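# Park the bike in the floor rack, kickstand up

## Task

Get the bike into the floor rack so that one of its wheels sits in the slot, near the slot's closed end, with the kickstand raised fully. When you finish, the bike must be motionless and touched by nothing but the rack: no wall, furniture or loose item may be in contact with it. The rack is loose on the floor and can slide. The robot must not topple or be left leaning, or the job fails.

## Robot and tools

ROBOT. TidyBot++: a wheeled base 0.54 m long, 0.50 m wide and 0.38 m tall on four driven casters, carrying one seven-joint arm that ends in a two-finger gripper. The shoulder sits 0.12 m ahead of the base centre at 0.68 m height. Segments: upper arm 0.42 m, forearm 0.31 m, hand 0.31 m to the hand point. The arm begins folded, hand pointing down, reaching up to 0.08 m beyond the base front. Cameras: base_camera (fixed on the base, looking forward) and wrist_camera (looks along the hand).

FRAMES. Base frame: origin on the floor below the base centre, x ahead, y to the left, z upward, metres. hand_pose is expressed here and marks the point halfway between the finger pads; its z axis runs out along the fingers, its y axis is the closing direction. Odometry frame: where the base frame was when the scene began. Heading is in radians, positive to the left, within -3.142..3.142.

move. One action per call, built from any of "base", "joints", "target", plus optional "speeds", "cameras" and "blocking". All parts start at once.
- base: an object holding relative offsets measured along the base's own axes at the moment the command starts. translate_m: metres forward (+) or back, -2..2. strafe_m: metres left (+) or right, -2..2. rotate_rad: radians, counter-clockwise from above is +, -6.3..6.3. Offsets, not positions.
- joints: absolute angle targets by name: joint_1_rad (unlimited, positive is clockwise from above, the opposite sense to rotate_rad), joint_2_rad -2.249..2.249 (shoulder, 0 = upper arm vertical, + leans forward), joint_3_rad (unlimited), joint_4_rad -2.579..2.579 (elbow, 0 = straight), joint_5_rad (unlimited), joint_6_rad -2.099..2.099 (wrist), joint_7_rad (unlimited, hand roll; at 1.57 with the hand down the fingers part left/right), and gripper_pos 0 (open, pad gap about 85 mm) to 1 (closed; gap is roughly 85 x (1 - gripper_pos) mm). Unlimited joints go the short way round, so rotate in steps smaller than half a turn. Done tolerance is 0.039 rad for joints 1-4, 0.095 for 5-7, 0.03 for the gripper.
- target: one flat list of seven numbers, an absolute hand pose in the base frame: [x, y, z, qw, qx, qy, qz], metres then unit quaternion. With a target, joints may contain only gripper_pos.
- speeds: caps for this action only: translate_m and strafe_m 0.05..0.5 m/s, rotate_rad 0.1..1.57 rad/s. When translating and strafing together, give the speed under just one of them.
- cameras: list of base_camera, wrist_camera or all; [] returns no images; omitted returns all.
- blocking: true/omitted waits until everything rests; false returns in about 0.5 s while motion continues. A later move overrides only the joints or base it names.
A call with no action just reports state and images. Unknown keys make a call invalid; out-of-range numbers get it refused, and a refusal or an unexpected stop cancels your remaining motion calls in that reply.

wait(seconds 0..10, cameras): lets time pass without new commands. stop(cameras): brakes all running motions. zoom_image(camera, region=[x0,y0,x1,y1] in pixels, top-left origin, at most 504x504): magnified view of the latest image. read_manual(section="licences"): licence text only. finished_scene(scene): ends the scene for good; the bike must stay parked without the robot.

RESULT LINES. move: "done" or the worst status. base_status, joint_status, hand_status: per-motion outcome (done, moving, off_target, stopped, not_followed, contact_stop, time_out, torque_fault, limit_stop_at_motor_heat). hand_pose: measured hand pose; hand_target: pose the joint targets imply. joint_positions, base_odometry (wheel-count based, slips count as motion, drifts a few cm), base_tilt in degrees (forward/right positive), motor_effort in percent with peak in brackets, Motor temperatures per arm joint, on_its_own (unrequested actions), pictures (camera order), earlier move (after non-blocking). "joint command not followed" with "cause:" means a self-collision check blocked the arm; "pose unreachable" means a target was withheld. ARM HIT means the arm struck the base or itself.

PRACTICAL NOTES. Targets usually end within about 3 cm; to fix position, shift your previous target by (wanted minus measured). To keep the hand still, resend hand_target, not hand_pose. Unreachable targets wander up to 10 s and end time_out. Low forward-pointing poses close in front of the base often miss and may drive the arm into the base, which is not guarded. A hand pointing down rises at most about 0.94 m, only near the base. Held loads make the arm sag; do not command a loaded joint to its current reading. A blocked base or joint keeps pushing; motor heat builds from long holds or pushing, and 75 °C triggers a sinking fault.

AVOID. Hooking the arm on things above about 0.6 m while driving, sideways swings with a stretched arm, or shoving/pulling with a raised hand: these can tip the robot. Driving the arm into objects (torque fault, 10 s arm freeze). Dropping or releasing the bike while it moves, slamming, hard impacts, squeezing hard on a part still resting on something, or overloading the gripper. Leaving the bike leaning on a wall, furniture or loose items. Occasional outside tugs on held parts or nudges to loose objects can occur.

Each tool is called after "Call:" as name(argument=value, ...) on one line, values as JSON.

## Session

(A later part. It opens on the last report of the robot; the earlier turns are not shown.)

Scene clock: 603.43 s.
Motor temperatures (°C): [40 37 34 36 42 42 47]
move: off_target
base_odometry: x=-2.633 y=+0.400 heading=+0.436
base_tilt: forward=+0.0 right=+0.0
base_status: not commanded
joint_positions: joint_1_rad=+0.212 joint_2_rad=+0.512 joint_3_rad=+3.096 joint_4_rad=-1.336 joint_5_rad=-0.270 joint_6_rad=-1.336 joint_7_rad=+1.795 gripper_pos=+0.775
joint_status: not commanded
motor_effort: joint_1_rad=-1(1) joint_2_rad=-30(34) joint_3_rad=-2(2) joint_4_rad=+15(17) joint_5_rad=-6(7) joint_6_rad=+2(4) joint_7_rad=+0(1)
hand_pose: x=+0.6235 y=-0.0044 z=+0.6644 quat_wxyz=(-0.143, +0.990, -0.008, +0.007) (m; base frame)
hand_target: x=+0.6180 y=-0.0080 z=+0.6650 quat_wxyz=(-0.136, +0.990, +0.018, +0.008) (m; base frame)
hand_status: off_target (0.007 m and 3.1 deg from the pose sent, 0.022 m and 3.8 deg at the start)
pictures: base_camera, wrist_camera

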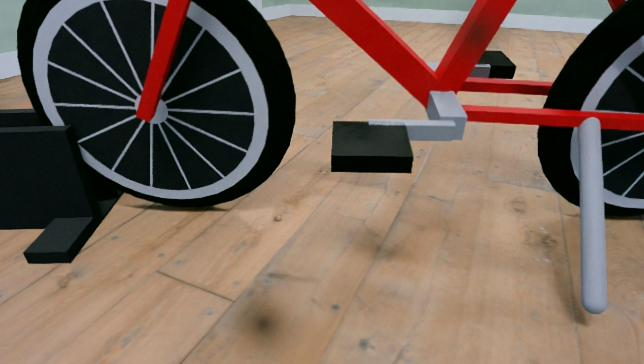

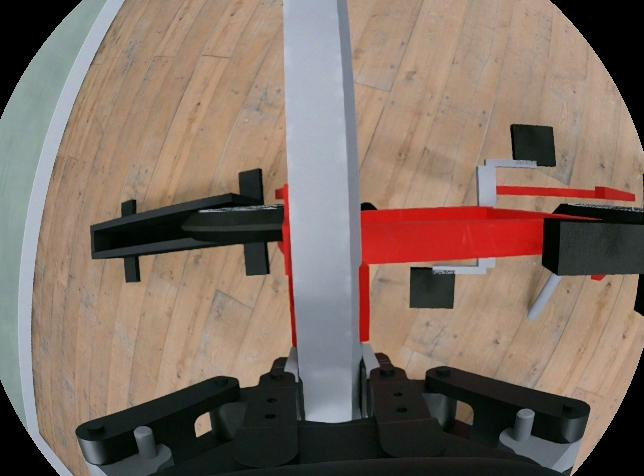

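Call:
move(target=[0.620, -0.012, 0.665, -0.136, 0.988, 0.06, 0.026])

Call:
zoom_image(camera="wrist_camera", region=[50, 180, 300, 320])

Scene clock: 608.37 s.
Motor temperatures (°C): [40 37 34 36 42 42 47]
move: off_target
base_odometry: x=-2.633 y=+0.400 heading=+0.436
base_tilt: forward=+0.0 right=-0.1
base_status: not commanded
joint_positions: joint_1_rad=+0.237 joint_2_rad=+0.508 joint_3_rad=+3.081 joint_4_rad=-1.352 joint_5_rad=-0.269 joint_6_rad=-1.336 joint_7_rad=+1.873 gripper_pos=+0.775
joint_status: not commanded
motor_effort: joint_1_rad=-1(3) joint_2_rad=-30(31) joint_3_rad=-2(3) joint_4_rad=+16(17) joint_5_rad=-7(8) joint_6_rad=+1(3) joint_7_rad=+1(1)
hand_pose: x=+0.6173 y=-0.0089 z=+0.6626 quat_wxyz=(-0.146, +0.989, +0.024, +0.008) (m; base frame)
hand_target: x=+0.6200 y=-0.0120 z=+0.6650 quat_wxyz=(-0.136, +0.989, +0.060, +0.026) (m; base frame)
hand_status: off_target (0.005 m and 4.7 deg from the pose sent, 0.008 m and 8.2 deg at the start)
pictures: base_camera, wrist_camera

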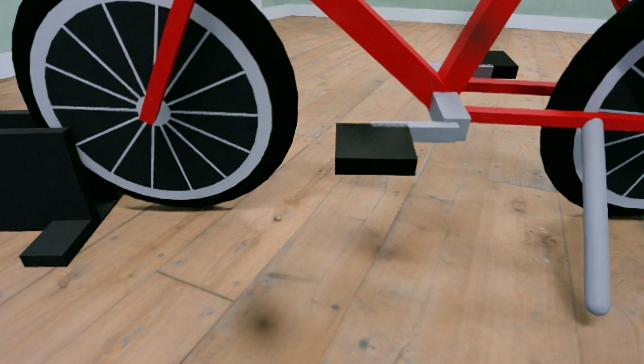

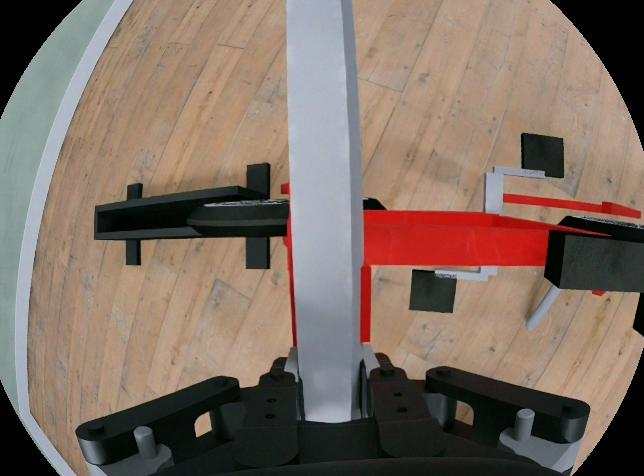

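Scaled by 2.016.

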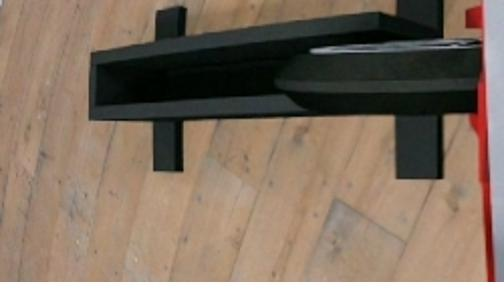

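Call:
move(target=[0.648, -0.012, 0.668, -0.136, 0.988, 0.06, 0.006])

Call:
zoom_image(camera="wrist_camera", region=[50, 180, 300, 320])

Scene clock: 616.17 s.
Motor temperatures (°C): [40 37 34 36 42 42 46]
move: off_target
base_odometry: x=-2.633 y=+0.400 heading=+0.436
base_tilt: forward=-0.1 right=+0.0
base_status: not commanded
joint_positions: joint_1_rad=+0.236 joint_2_rad=+0.568 joint_3_rad=+3.080 joint_4_rad=-1.229 joint_5_rad=-0.262 joint_6_rad=-1.370 joint_7_rad=+1.873 gripper_pos=+0.775
joint_status: not commanded
motor_effort: joint_1_rad=-1(2) joint_2_rad=-34(34) joint_3_rad=-2(3) joint_4_rad=+17(18) joint_5_rad=-7(7) joint_6_rad=+3(5) joint_7_rad=+1(1)
hand_pose: x=+0.6513 y=-0.0171 z=+0.6684 quat_wxyz=(-0.143, +0.989, +0.031, +0.022) (m; base frame)
hand_target: x=+0.6480 y=-0.0120 z=+0.6680 quat_wxyz=(-0.136, +0.989, +0.060, +0.006) (m; base frame)
hand_status: off_target (0.006 m and 3.9 deg from the pose sent, 0.031 m and 4.2 deg at the start)
pictures: base_camera, wrist_camera

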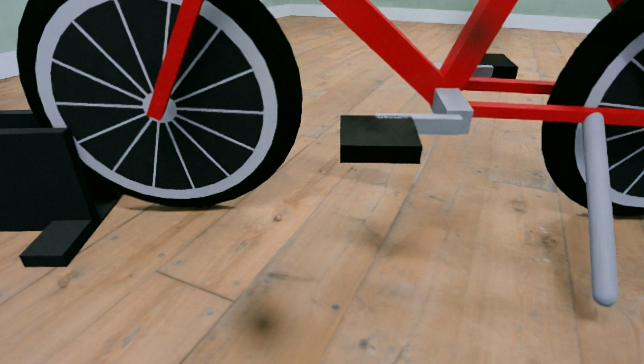

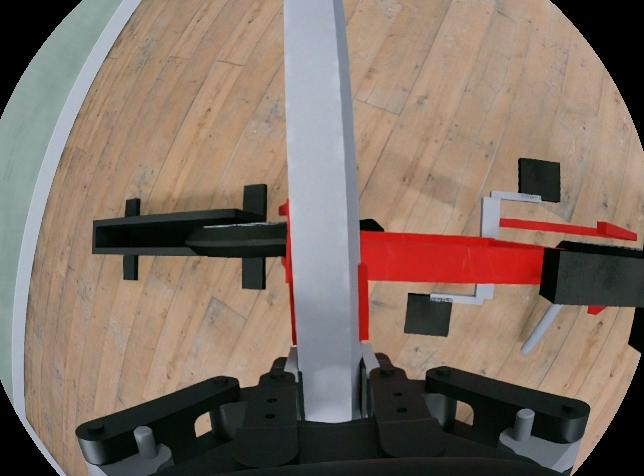

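Scaled by 2.016.

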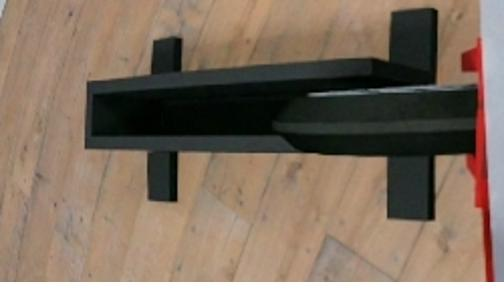

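Call:
move(base={"strafe_m": 0.07, "translate_m": 0.008}, speeds={"strafe_m": 0.05})

Call:
zoom_image(camera="wrist_camera", region=[50, 180, 300, 320])

Scene clock: 627.07 s.
Motor temperatures (°C): [40 37 34 36 41 42 46]
move: done
base_odometry: x=-2.655 y=+0.467 heading=+0.436
base_tilt: forward=-0.1 right=+0.0
base_status: done
joint_positions: joint_1_rad=+0.234 joint_2_rad=+0.568 joint_3_rad=+3.074 joint_4_rad=-1.224 joint_5_rad=-0.253 joint_6_rad=-1.373 joint_7_rad=+1.873 gripper_pos=+0.775
joint_status: not commanded
motor_effort: joint_1_rad=-1(6) joint_2_rad=-32(34) joint_3_rad=-2(4) joint_4_rad=+16(18) joint_5_rad=-6(8) joint_6_rad=+3(6) joint_7_rad=+1(2)
hand_pose: x=+0.6518 y=-0.0160 z=+0.6695 quat_wxyz=(-0.140, +0.989, +0.036, +0.022) (m; base frame)
hand_target: x=+0.6480 y=-0.0120 z=+0.6680 quat_wxyz=(-0.136, +0.989, +0.060, +0.006) (m; base frame)
hand_status: not commanded
pictures: base_camera, wrist_camera

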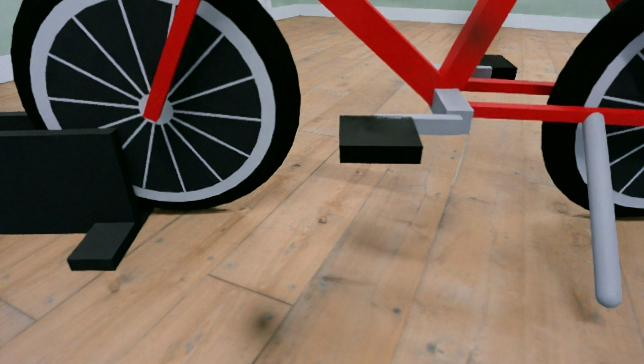

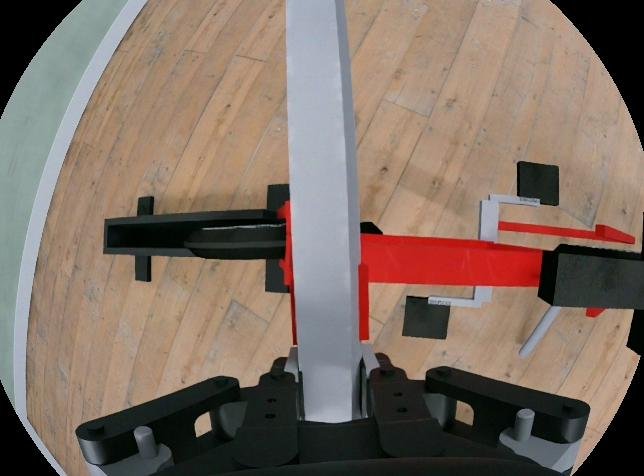

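Scaled by 2.016.

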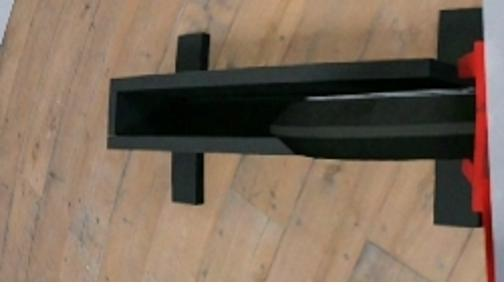

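Call:
move(base={"strafe_m": 0.07, "translate_m": 0.006}, speeds={"strafe_m": 0.05})

Call:
zoom_image(camera="wrist_camera", region=[50, 180, 300, 320])

Scene clock: 632.53 s.
Motor temperatures (°C): [40 37 34 36 41 42 46]
move: done
base_odometry: x=-2.679 y=+0.533 heading=+0.436
base_tilt: forward=-0.1 right=+0.0
base_status: done
joint_positions: joint_1_rad=+0.253 joint_2_rad=+0.567 joint_3_rad=+3.081 joint_4_rad=-1.208 joint_5_rad=-0.229 joint_6_rad=-1.373 joint_7_rad=+1.873 gripper_pos=+0.778
joint_status: not commanded
motor_effort: joint_1_rad=-6(11) joint_2_rad=-26(32) joint_3_rad=-4(8) joint_4_rad=+12(16) joint_5_rad=-7(11) joint_6_rad=+3(5) joint_7_rad=+0(1)
hand_pose: x=+0.6553 y=-0.0374 z=+0.6725 quat_wxyz=(-0.125, +0.991, +0.027, +0.029) (m; base frame)
hand_target: x=+0.6480 y=-0.0120 z=+0.6680 quat_wxyz=(-0.136, +0.989, +0.060, +0.006) (m; base frame)
hand_status: not commanded
pictures: base_camera, wrist_camera

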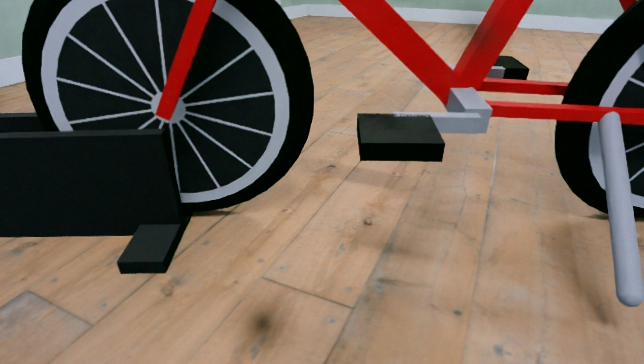

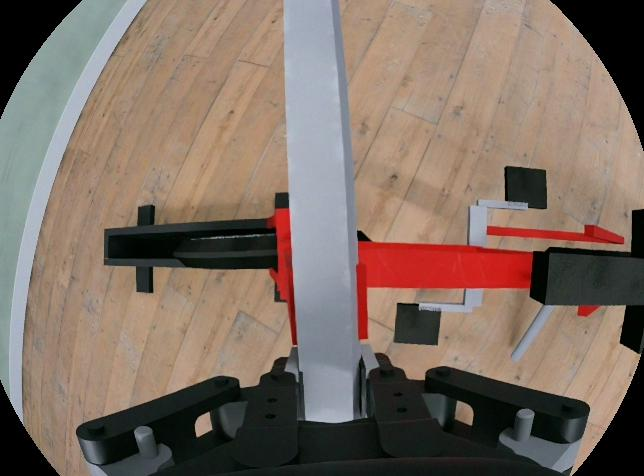

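Scaled by 2.016.

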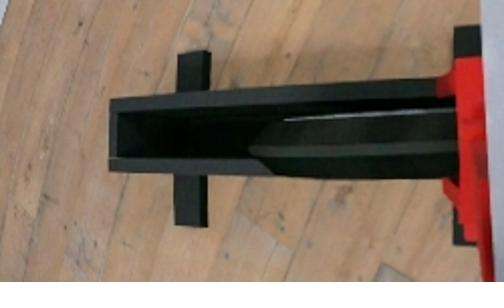

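Call:
move(base={"strafe_m": 0.05, "translate_m": 0.004}, speeds={"strafe_m": 0.05})

Call:
zoom_image(camera="wrist_camera", region=[50, 180, 300, 320])

Scene clock: 639.13 s.
Motor temperatures (°C): [40 37 34 36 41 42 46]
move: done
base_odometry: x=-2.697 y=+0.580 heading=+0.436
base_tilt: forward=-0.1 right=+0.0
base_status: done
joint_positions: joint_1_rad=+0.247 joint_2_rad=+0.566 joint_3_rad=+3.077 joint_4_rad=-1.205 joint_5_rad=-0.228 joint_6_rad=-1.373 joint_7_rad=+1.873 gripper_pos=+0.779
joint_status: not commanded
motor_effort: joint_1_rad=-4(10) joint_2_rad=-28(28) joint_3_rad=-3(7) joint_4_rad=+12(13) joint_5_rad=-5(10) joint_6_rad=+3(4) joint_7_rad=+2(2)
hand_pose: x=+0.6566 y=-0.0330 z=+0.6742 quat_wxyz=(-0.125, +0.991, +0.032, +0.030) (m; base frame)
hand_target: x=+0.6480 y=-0.0120 z=+0.6680 quat_wxyz=(-0.136, +0.989, +0.060, +0.006) (m; base frame)
hand_status: not commanded
pictures: base_camera, wrist_camera

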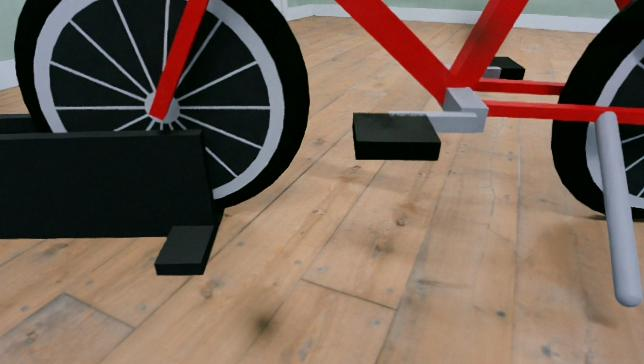

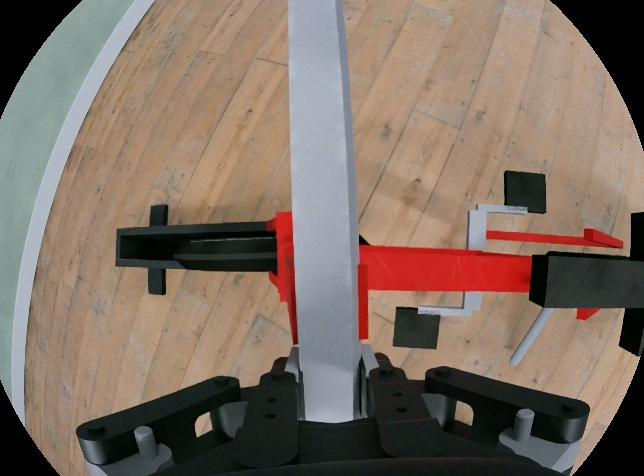

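Scaled by 2.016.

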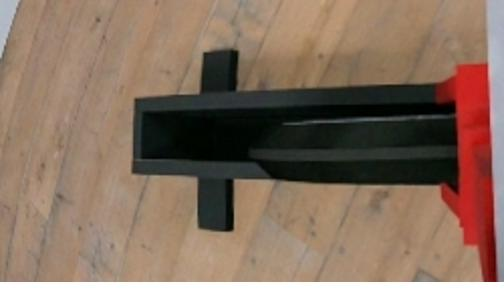

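Call:
move(base={"strafe_m": 0.06, "translate_m": 0.008}, speeds={"strafe_m": 0.05})

Call:
zoom_image(camera="wrist_camera", region=[50, 180, 300, 320])

Scene clock: 647.03 s.
Motor temperatures (°C): [40 37 34 36 41 42 46]
move: done
base_odometry: x=-2.715 y=+0.638 heading=+0.436
base_tilt: forward=+0.0 right=+0.1
base_status: done
joint_positions: joint_1_rad=+0.248 joint_2_rad=+0.565 joint_3_rad=+3.078 joint_4_rad=-1.203 joint_5_rad=-0.226 joint_6_rad=-1.373 joint_7_rad=+1.873 gripper_pos=+0.779
joint_status: not commanded
motor_effort: joint_1_rad=-5(10) joint_2_rad=-27(28) joint_3_rad=-3(7) joint_4_rad=+11(13) joint_5_rad=-5(9) joint_6_rad=+2(4) joint_7_rad=+2(2)
hand_pose: x=+0.6573 y=-0.0345 z=+0.6753 quat_wxyz=(-0.124, +0.991, +0.031, +0.032) (m; base frame)
hand_target: x=+0.6480 y=-0.0120 z=+0.6680 quat_wxyz=(-0.136, +0.989, +0.060, +0.006) (m; base frame)
hand_status: not commanded
pictures: base_camera, wrist_camera

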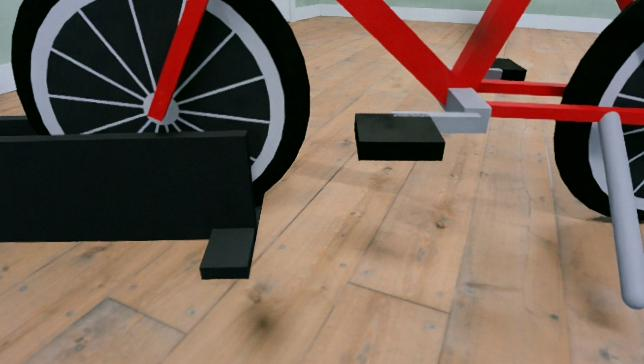

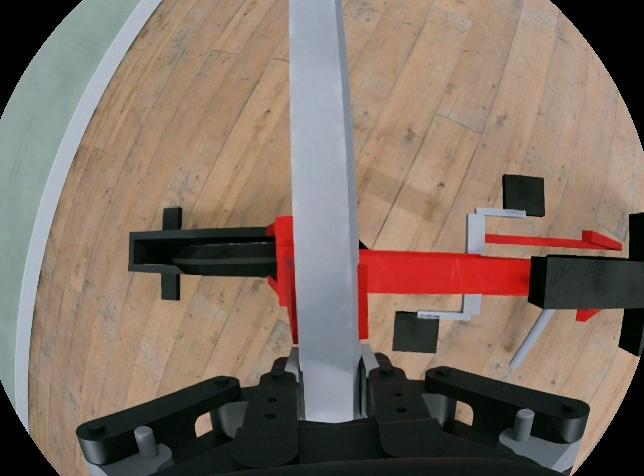

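Scaled by 2.016.

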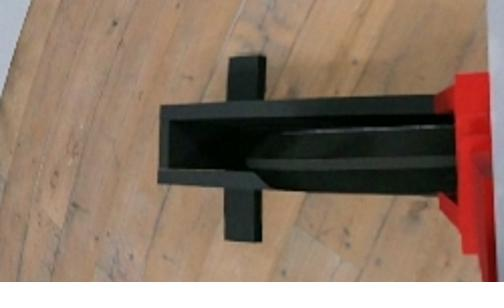

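Call:
move(base={"strafe_m": 0.05, "translate_m": 0.008}, speeds={"strafe_m": 0.05})

Call:
zoom_image(camera="wrist_camera", region=[50, 180, 300, 320])

Scene clock: 651.23 s.
Motor temperatures (°C): [40 37 34 36 41 42 46]
move: done
base_odometry: x=-2.729 y=+0.686 heading=+0.436
base_tilt: forward=-0.1 right=-0.1
base_status: done
joint_positions: joint_1_rad=+0.248 joint_2_rad=+0.565 joint_3_rad=+3.078 joint_4_rad=-1.201 joint_5_rad=-0.226 joint_6_rad=-1.373 joint_7_rad=+1.873 gripper_pos=+0.780
joint_status: not commanded
motor_effort: joint_1_rad=-4(9) joint_2_rad=-27(28) joint_3_rad=-3(7) joint_4_rad=+12(13) joint_5_rad=-6(9) joint_6_rad=+2(4) joint_7_rad=+2(2)
hand_pose: x=+0.6579 y=-0.0350 z=+0.6762 quat_wxyz=(-0.123, +0.991, +0.031, +0.033) (m; base frame)
hand_target: x=+0.6480 y=-0.0120 z=+0.6680 quat_wxyz=(-0.136, +0.989, +0.060, +0.006) (m; base frame)
hand_status: not commanded
pictures: base_camera, wrist_camera

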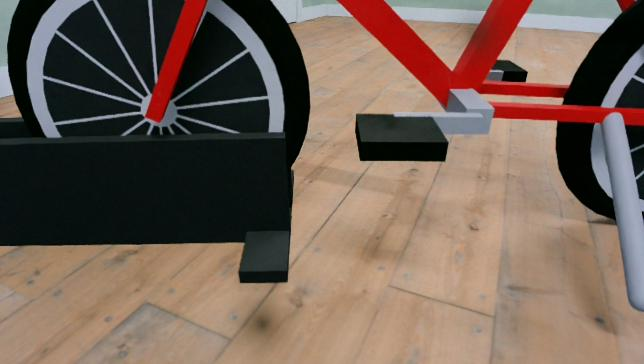

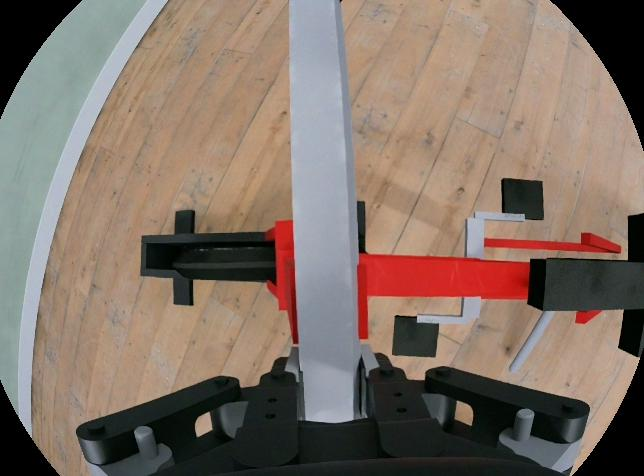

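Scaled by 2.016.

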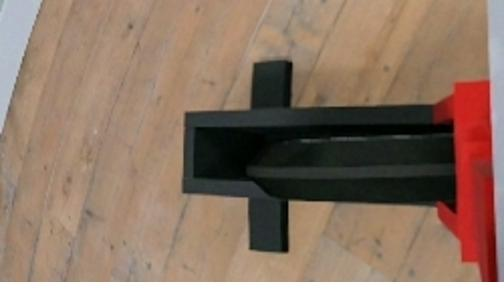

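Call:
move(base={"strafe_m": 0.045, "translate_m": 0.004}, speeds={"strafe_m": 0.05})

Call:
zoom_image(camera="wrist_camera", region=[50, 180, 300, 320])

Scene clock: 655.47 s.
Motor temperatures (°C): [40 37 34 36 41 42 46]
move: done
base_odometry: x=-2.744 y=+0.729 heading=+0.436
base_tilt: forward=-0.1 right=+0.0
base_status: done
joint_positions: joint_1_rad=+0.249 joint_2_rad=+0.564 joint_3_rad=+3.079 joint_4_rad=-1.199 joint_5_rad=-0.226 joint_6_rad=-1.373 joint_7_rad=+1.873 gripper_pos=+0.780
joint_status: not commanded
motor_effort: joint_1_rad=-5(10) joint_2_rad=-27(28) joint_3_rad=-5(8) joint_4_rad=+11(12) joint_5_rad=-6(9) joint_6_rad=+4(4) joint_7_rad=+2(2)
hand_pose: x=+0.6584 y=-0.0357 z=+0.6767 quat_wxyz=(-0.123, +0.991, +0.031, +0.034) (m; base frame)
hand_target: x=+0.6480 y=-0.0120 z=+0.6680 quat_wxyz=(-0.136, +0.989, +0.060, +0.006) (m; base frame)
hand_status: not commanded
pictures: base_camera, wrist_camera

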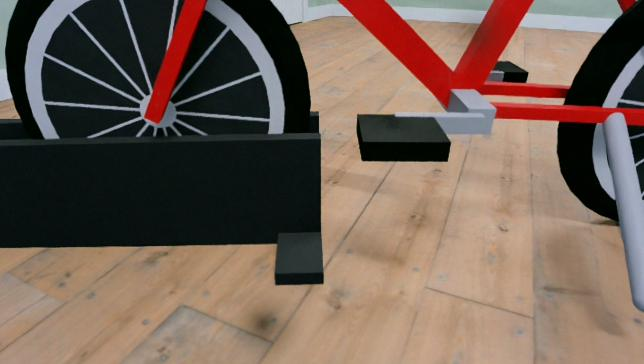

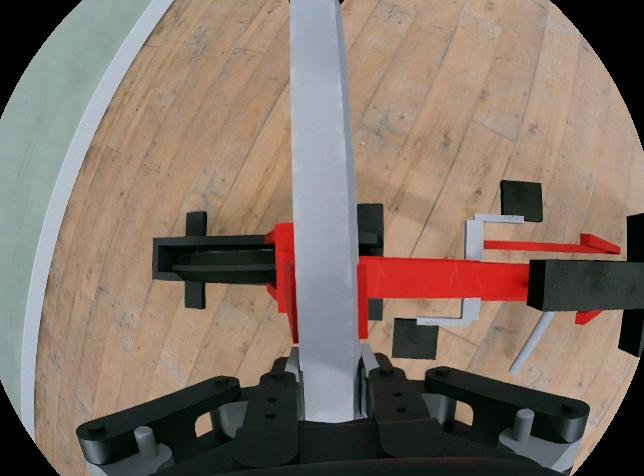

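Scaled by 2.016.

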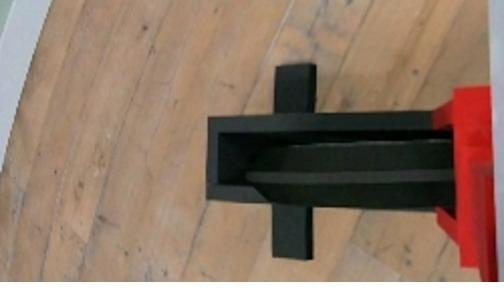

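Call:
move(base={"strafe_m": 0.03, "translate_m": 0.002}, speeds={"strafe_m": 0.05})

Call:
zoom_image(camera="wrist_camera", region=[50, 180, 300, 320])

Scene clock: 659.67 s.
Motor temperatures (°C): [40 37 34 36 41 42 46]
move: done
base_odometry: x=-2.755 y=+0.757 heading=+0.436
base_tilt: forward=+0.0 right=-0.1
base_status: done
joint_positions: joint_1_rad=+0.251 joint_2_rad=+0.564 joint_3_rad=+3.080 joint_4_rad=-1.198 joint_5_rad=-0.225 joint_6_rad=-1.373 joint_7_rad=+1.873 gripper_pos=+0.780
joint_status: not commanded
motor_effort: joint_1_rad=-4(10) joint_2_rad=-28(28) joint_3_rad=-3(8) joint_4_rad=+12(12) joint_5_rad=-5(9) joint_6_rad=+1(3) joint_7_rad=+2(2)
hand_pose: x=+0.6586 y=-0.0374 z=+0.6769 quat_wxyz=(-0.122, +0.992, +0.030, +0.034) (m; base frame)
hand_target: x=+0.6480 y=-0.0120 z=+0.6680 quat_wxyz=(-0.136, +0.989, +0.060, +0.006) (m; base frame)
hand_status: not commanded
pictures: base_camera, wrist_camera

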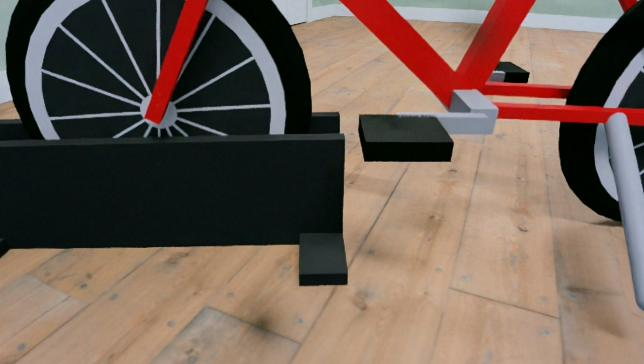

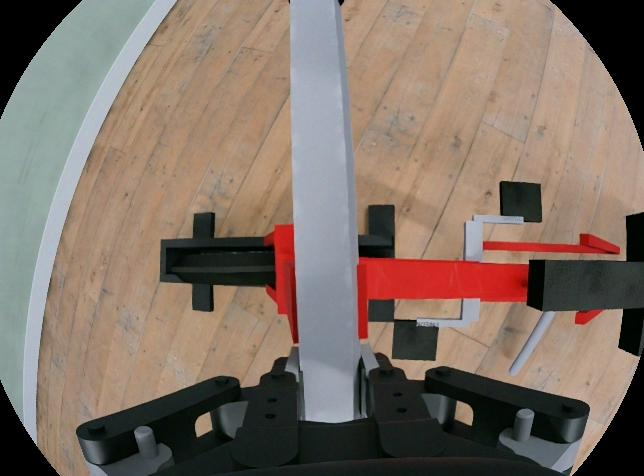

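Scaled by 2.016.

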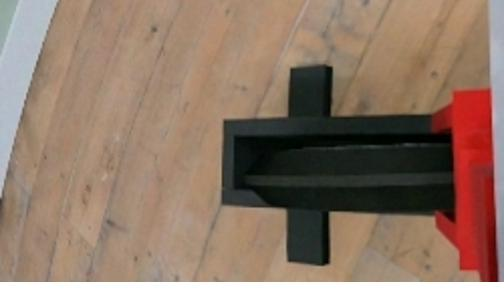

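Call:
move(base={"strafe_m": 0.02}, speeds={"strafe_m": 0.05})

Call:
zoom_image(camera="wrist_camera", region=[100, 180, 400, 340])

Scene clock: 663.00 s.
Motor temperatures (°C): [40 37 34 36 41 42 46]
move: done
base_odometry: x=-2.763 y=+0.775 heading=+0.436
base_tilt: forward=+0.0 right=+0.0
base_status: done
joint_positions: joint_1_rad=+0.249 joint_2_rad=+0.564 joint_3_rad=+3.080 joint_4_rad=-1.198 joint_5_rad=-0.224 joint_6_rad=-1.373 joint_7_rad=+1.873 gripper_pos=+0.780
joint_status: not commanded
motor_effort: joint_1_rad=-4(10) joint_2_rad=-28(29) joint_3_rad=-4(7) joint_4_rad=+12(13) joint_5_rad=-6(9) joint_6_rad=+2(3) joint_7_rad=+2(3)
hand_pose: x=+0.6588 y=-0.0367 z=+0.6771 quat_wxyz=(-0.121, +0.992, +0.031, +0.034) (m; base frame)
hand_target: x=+0.6480 y=-0.0120 z=+0.6680 quat_wxyz=(-0.136, +0.989, +0.060, +0.006) (m; base frame)
hand_status: not commanded
pictures: base_camera, wrist_camera

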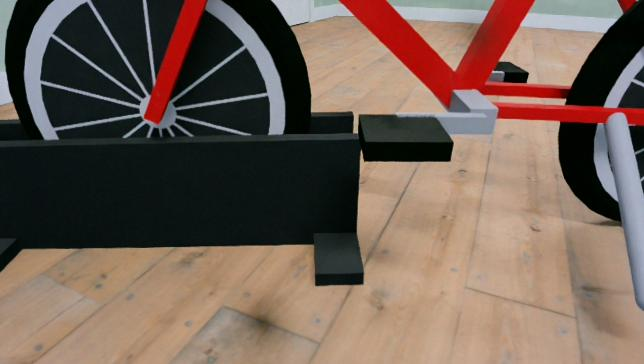

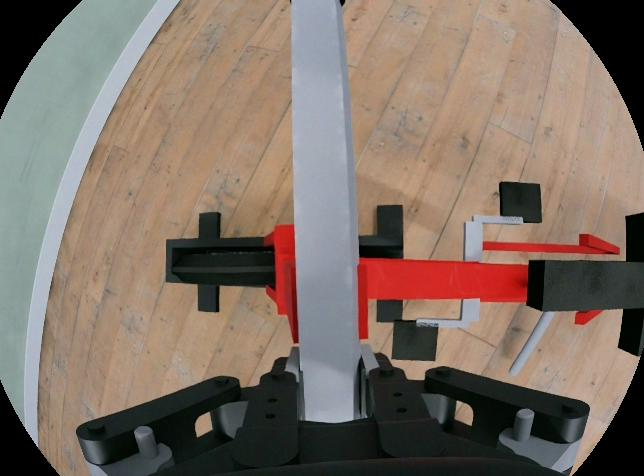

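Scaled by 1.680.

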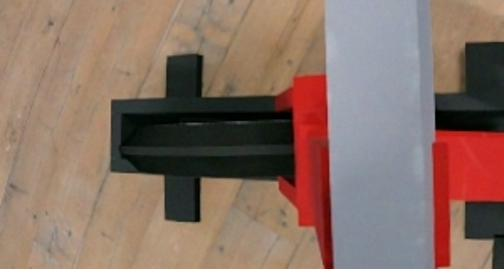

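Call:
move(target=[0.625, -0.022, 0.672, -0.13, 0.990, 0.05, 0.03])

Call:
move(target=[0.605, -0.025, 0.672, -0.13, 0.990, 0.045, 0.045])

Scene clock: 679.60 s.
Motor temperatures (°C): [40 37 34 36 41 42 46]
move: off_target
base_odometry: x=-2.763 y=+0.775 heading=+0.436
base_tilt: forward=+0.0 right=+0.0
base_status: not commanded
joint_positions: joint_1_rad=+0.259 joint_2_rad=+0.508 joint_3_rad=+3.081 joint_4_rad=-1.299 joint_5_rad=-0.224 joint_6_rad=-1.350 joint_7_rad=+1.873 gripper_pos=+0.780
joint_status: not commanded
motor_effort: joint_1_rad=-3(6) joint_2_rad=-31(31) joint_3_rad=-2(5) joint_4_rad=+12(14) joint_5_rad=-5(8) joint_6_rad=-4(5) joint_7_rad=+1(2)
hand_pose: x=+0.6292 y=-0.0361 z=+0.6748 quat_wxyz=(-0.122, +0.992, +0.022, +0.024) (m; base frame)
hand_target: x=+0.6250 y=-0.0220 z=+0.6720 quat_wxyz=(-0.130, +0.990, +0.050, +0.030) (m; base frame)
hand_status: off_target (0.015 m and 3.4 deg from the pose sent, 0.037 m and 2.5 deg at the start)
pictures: base_camera, wrist_camera

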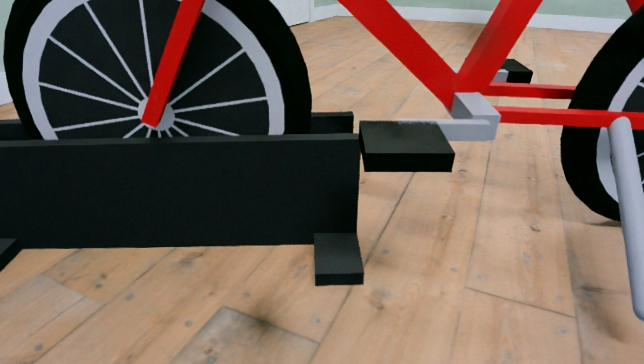

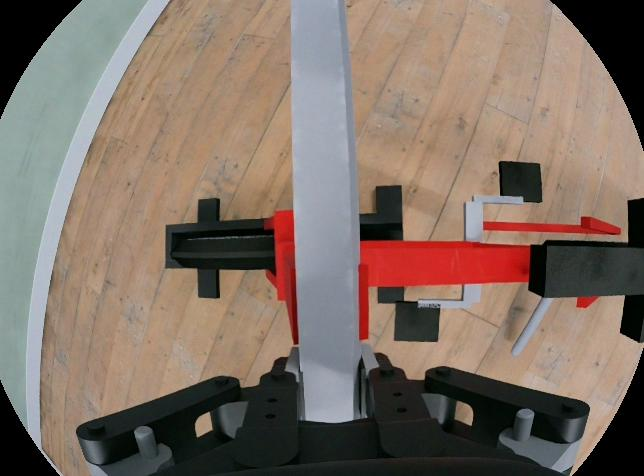

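Scene clock: 680.53 s.
Motor temperatures (°C): [40 37 34 36 41 42 46]
move: off_target
base_odometry: x=-2.763 y=+0.775 heading=+0.436
base_tilt: forward=-0.1 right=+0.0
base_status: not commanded
joint_positions: joint_1_rad=+0.265 joint_2_rad=+0.450 joint_3_rad=+3.082 joint_4_rad=-1.403 joint_5_rad=-0.224 joint_6_rad=-1.292 joint_7_rad=+1.889 gripper_pos=+0.781
joint_status: not commanded
motor_effort: joint_1_rad=-1(4) joint_2_rad=-29(32) joint_3_rad=-1(4) joint_4_rad=+12(12) joint_5_rad=-5(7) joint_6_rad=-5(6) joint_7_rad=-1(1)
hand_pose: x=+0.6079 y=-0.0352 z=+0.6714 quat_wxyz=(-0.117, +0.992, +0.022, +0.030) (m; base frame)
hand_target: x=+0.6050 y=-0.0250 z=+0.6720 quat_wxyz=(-0.130, +0.989, +0.045, +0.045) (m; base frame)
hand_status: off_target (0.011 m and 3.5 deg from the pose sent, 0.027 m and 3.7 deg at the start)
pictures: base_camera, wrist_camera

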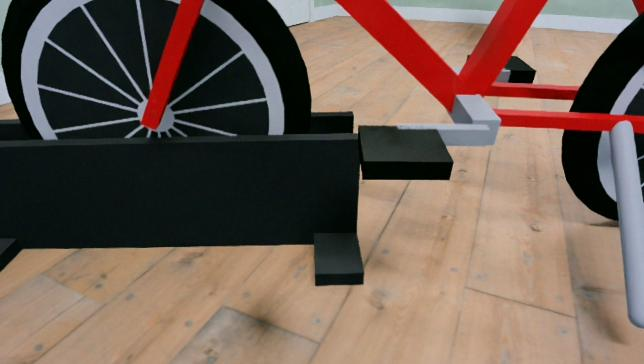

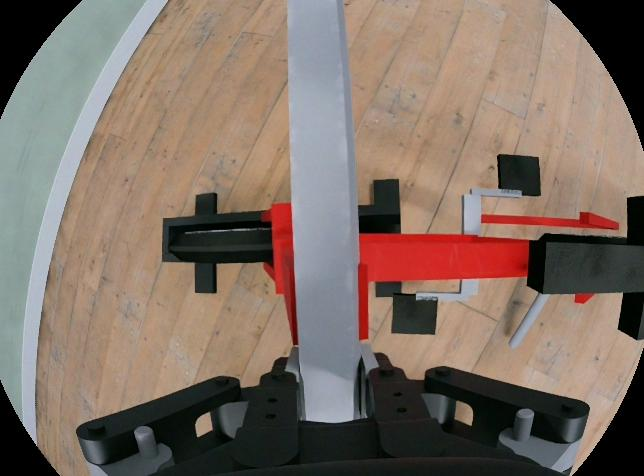

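Call:
move(target=[0.595,-0.025,0.668,-0.13,0.990,0.045,0.045])

Scene clock: 700.93 s.
Motor temperatures (°C): [40 37 34 36 41 42 46]
move: off_target
base_odometry: x=-2.763 y=+0.775 heading=+0.436
base_tilt: forward=-0.1 right=+0.0
base_status: not commanded
joint_positions: joint_1_rad=+0.265 joint_2_rad=+0.427 joint_3_rad=+3.085 joint_4_rad=-1.444 joint_5_rad=-0.224 joint_6_rad=-1.267 joint_7_rad=+1.898 gripper_pos=+0.782
joint_status: not commanded
motor_effort: joint_1_rad=-1(3) joint_2_rad=-28(30) joint_3_rad=-1(3) joint_4_rad=+10(12) joint_5_rad=-4(6) joint_6_rad=-6(7) joint_7_rad=-1(1)
hand_pose: x=+0.5997 y=-0.0351 z=+0.6697 quat_wxyz=(-0.114, +0.993, +0.023, +0.033) (m; base frame)
hand_target: x=+0.5950 y=-0.0250 z=+0.6680 quat_wxyz=(-0.130, +0.989, +0.045, +0.045) (m; base frame)
hand_status: off_target (0.011 m and 3.4 deg from the pose sent, 0.017 m and 3.5 deg at the start)
pictures: base_camera, wrist_camera

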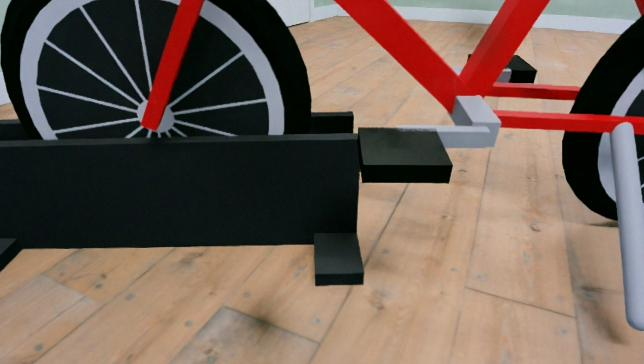

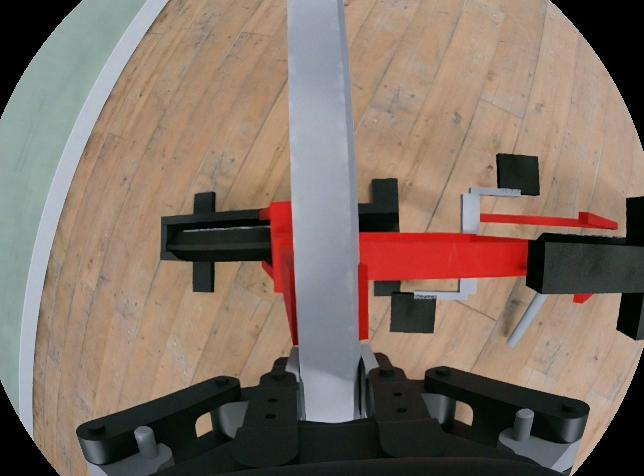

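Call:
move(target=[0.580,-0.025,0.664,-0.13,0.990,0.045,0.045])

Call:
zoom_image(camera="base_camera", region=[340, 60, 644, 364])

Scene clock: 704.77 s.
Motor temperatures (°C): [40 37 34 36 41 42 46]
move: off_target
base_odometry: x=-2.763 y=+0.775 heading=+0.436
base_tilt: forward=+0.0 right=+0.0
base_status: not commanded
joint_positions: joint_1_rad=+0.266 joint_2_rad=+0.396 joint_3_rad=+3.090 joint_4_rad=-1.493 joint_5_rad=-0.224 joint_6_rad=-1.233 joint_7_rad=+1.912 gripper_pos=+0.783
joint_status: not commanded
motor_effort: joint_1_rad=+0(2) joint_2_rad=-27(29) joint_3_rad=+0(1) joint_4_rad=+9(11) joint_5_rad=-2(4) joint_6_rad=-7(8) joint_7_rad=+0(1)
hand_pose: x=+0.5912 y=-0.0361 z=+0.6692 quat_wxyz=(-0.109, +0.993, +0.025, +0.041) (m; base frame)
hand_target: x=+0.5800 y=-0.0250 z=+0.6640 quat_wxyz=(-0.130, +0.989, +0.045, +0.045) (m; base frame)
hand_status: off_target (0.017 m and 3.4 deg from the pose sent, 0.023 m and 3.4 deg at the start)
pictures: base_camera, wrist_camera

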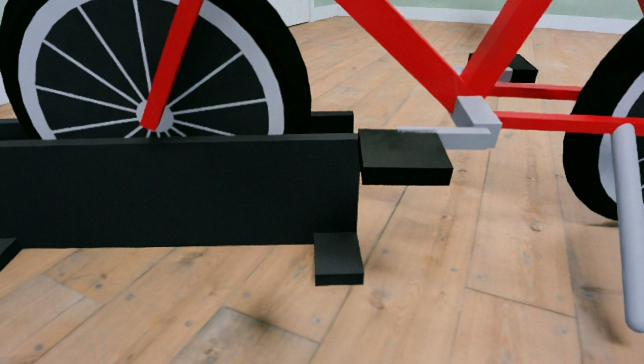

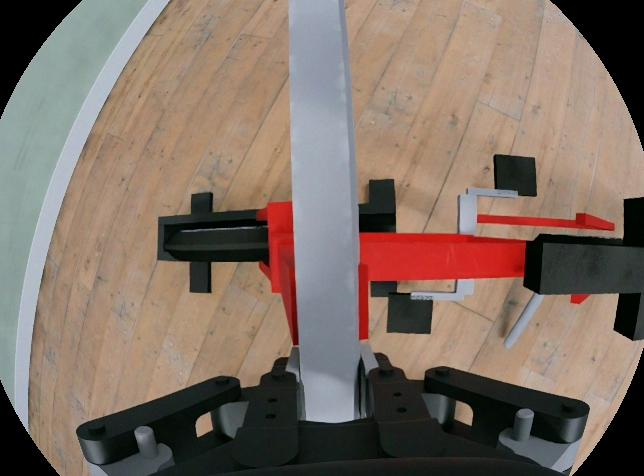

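Scaled by 1.658.

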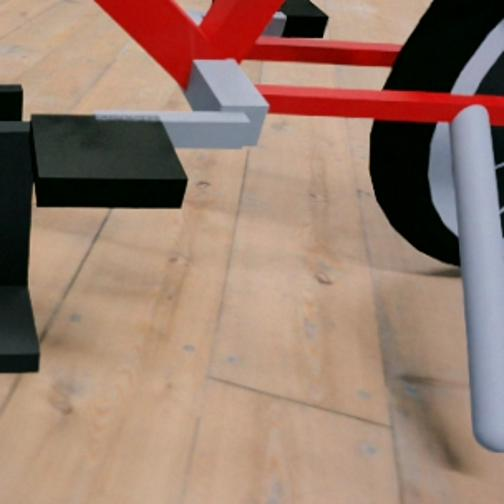

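Call:
move(target=[0.565,-0.025,0.660,-0.13,0.990,0.045,0.045])

Call:
zoom_image(camera="base_camera", region=[340, 60, 644, 364])

Scene clock: 708.53 s.
Motor temperatures (°C): [40 37 34 36 41 42 46]
move: off_target
base_odometry: x=-2.763 y=+0.775 heading=+0.436
base_tilt: forward=+0.0 right=+0.0
base_status: not commanded
joint_positions: joint_1_rad=+0.271 joint_2_rad=+0.359 joint_3_rad=+3.102 joint_4_rad=-1.554 joint_5_rad=-0.225 joint_6_rad=-1.216 joint_7_rad=+1.920 gripper_pos=+0.784
joint_status: not commanded
motor_effort: joint_1_rad=-1(3) joint_2_rad=-25(27) joint_3_rad=-1(1) joint_4_rad=+9(11) joint_5_rad=-1(3) joint_6_rad=-4(7) joint_7_rad=+2(3)
hand_pose: x=+0.5721 y=-0.0396 z=+0.6672 quat_wxyz=(-0.106, +0.993, +0.019, +0.038) (m; base frame)
hand_target: x=+0.5650 y=-0.0250 z=+0.6600 quat_wxyz=(-0.130, +0.989, +0.045, +0.045) (m; base frame)
hand_status: off_target (0.018 m and 4.2 deg from the pose sent, 0.030 m and 3.4 deg at the start)
pictures: base_camera, wrist_camera

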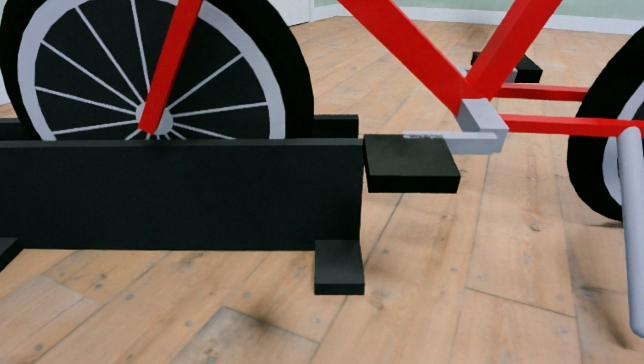

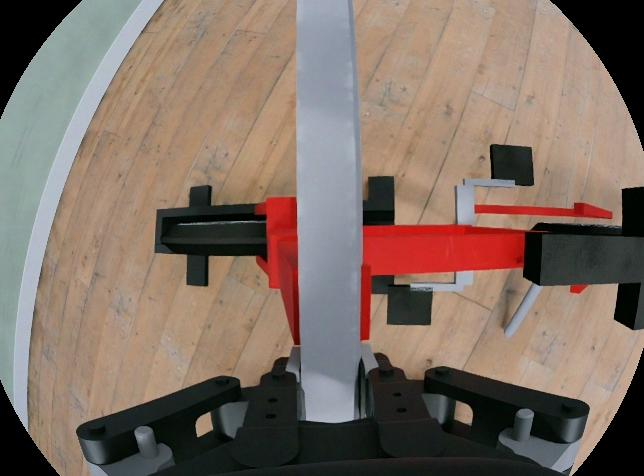

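Scaled by 1.658.

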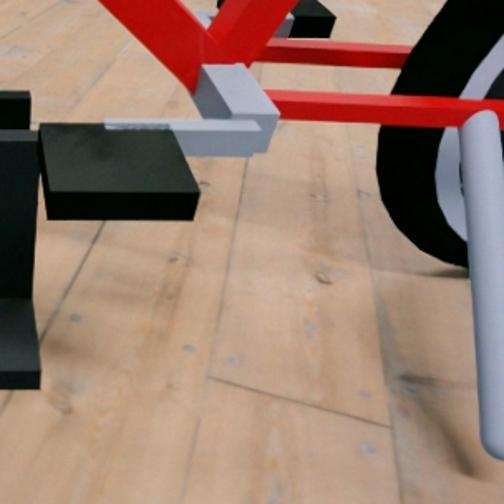

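Call:
move(target=[0.550,-0.020,0.656,-0.13,0.990,0.045,0.045])

Call:
zoom_image(camera="base_camera", region=[340, 60, 644, 364])

Scene clock: 717.70 s.
Motor temperatures (°C): [40 37 33 36 41 42 46]
move: off_target
base_odometry: x=-2.763 y=+0.775 heading=+0.436
base_tilt: forward=+0.0 right=+0.1
base_status: not commanded
joint_positions: joint_1_rad=+0.271 joint_2_rad=+0.323 joint_3_rad=+3.115 joint_4_rad=-1.609 joint_5_rad=-0.227 joint_6_rad=-1.190 joint_7_rad=+1.935 gripper_pos=+0.786
joint_status: not commanded
motor_effort: joint_1_rad=-2(4) joint_2_rad=-23(25) joint_3_rad=+0(2) joint_4_rad=+8(10) joint_5_rad=-2(3) joint_6_rad=-5(6) joint_7_rad=+1(2)
hand_pose: x=+0.5580 y=-0.0414 z=+0.6661 quat_wxyz=(-0.102, +0.994, +0.018, +0.042) (m; base frame)
hand_target: x=+0.5500 y=-0.0200 z=+0.6560 quat_wxyz=(-0.130, +0.989, +0.045, +0.045) (m; base frame)
hand_status: off_target (0.025 m and 4.5 deg from the pose sent, 0.032 m and 4.2 deg at the start)
pictures: base_camera, wrist_camera

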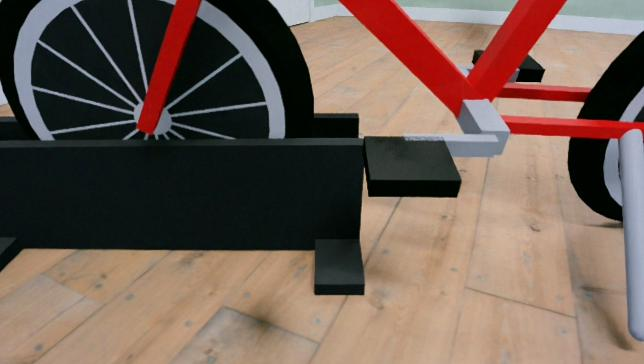

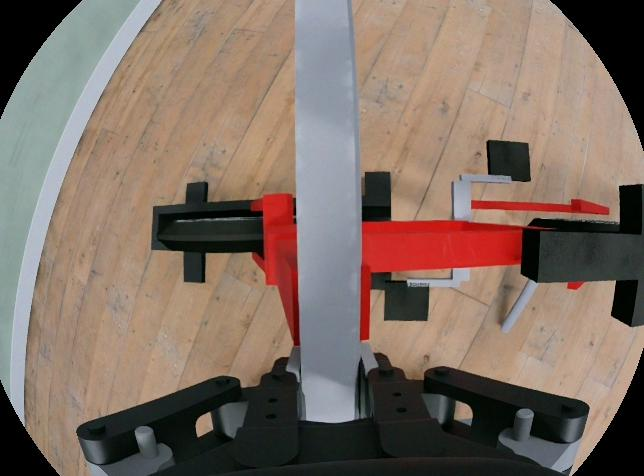

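Scaled by 1.658.

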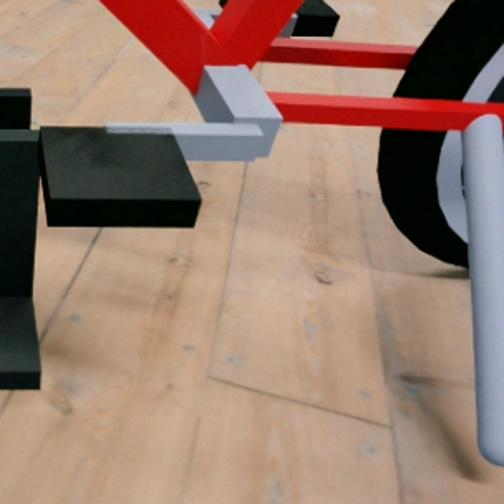

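Call:
move(joints={"gripper_pos": 0.72})

Call:
zoom_image(camera="base_camera", region=[340, 60, 644, 364])

Scene clock: 721.93 s.
Motor temperatures (°C): [40 37 33 36 41 42 46]
move: done
base_odometry: x=-2.763 y=+0.775 heading=+0.436
base_tilt: forward=-0.1 right=+0.0
base_status: not commanded
joint_positions: joint_1_rad=+0.270 joint_2_rad=+0.323 joint_3_rad=+3.115 joint_4_rad=-1.645 joint_5_rad=-0.228 joint_6_rad=-1.190 joint_7_rad=+1.947 gripper_pos=+0.720
joint_status: all done
motor_effort: joint_1_rad=+0(2) joint_2_rad=-25(27) joint_3_rad=+0(2) joint_4_rad=+14(15) joint_5_rad=-2(2) joint_6_rad=-1(5) joint_7_rad=+0(2)
hand_pose: x=+0.5435 y=-0.0372 z=+0.6556 quat_wxyz=(-0.107, +0.994, +0.022, +0.025) (m; base frame)
hand_target: x=+0.5500 y=-0.0200 z=+0.6560 quat_wxyz=(-0.130, +0.989, +0.045, +0.045) (m; base frame)
hand_status: not commanded
pictures: base_camera, wrist_camera

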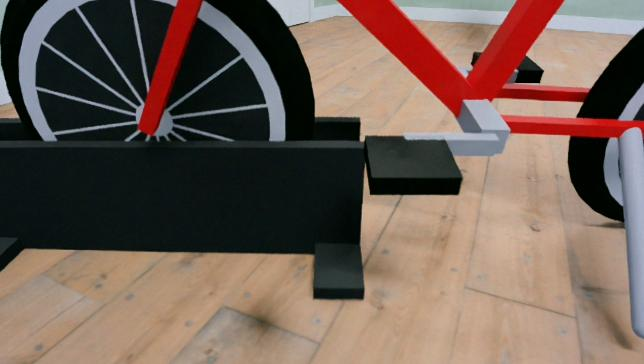

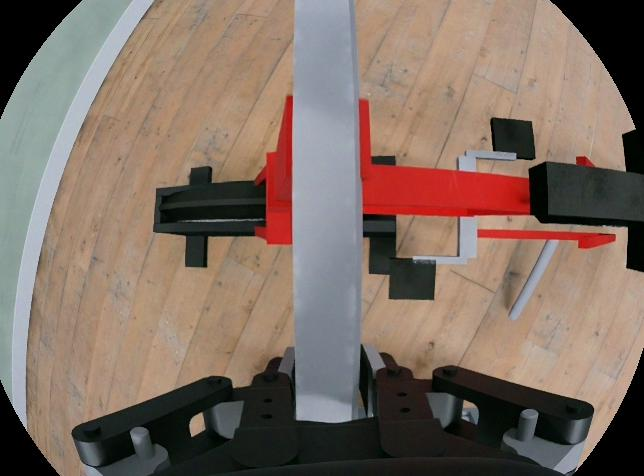

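Scaled by 1.658.

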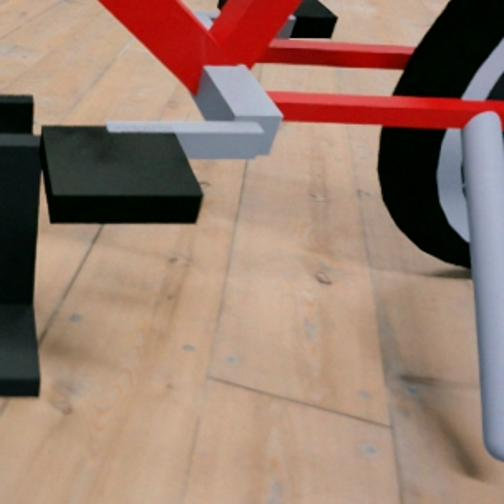

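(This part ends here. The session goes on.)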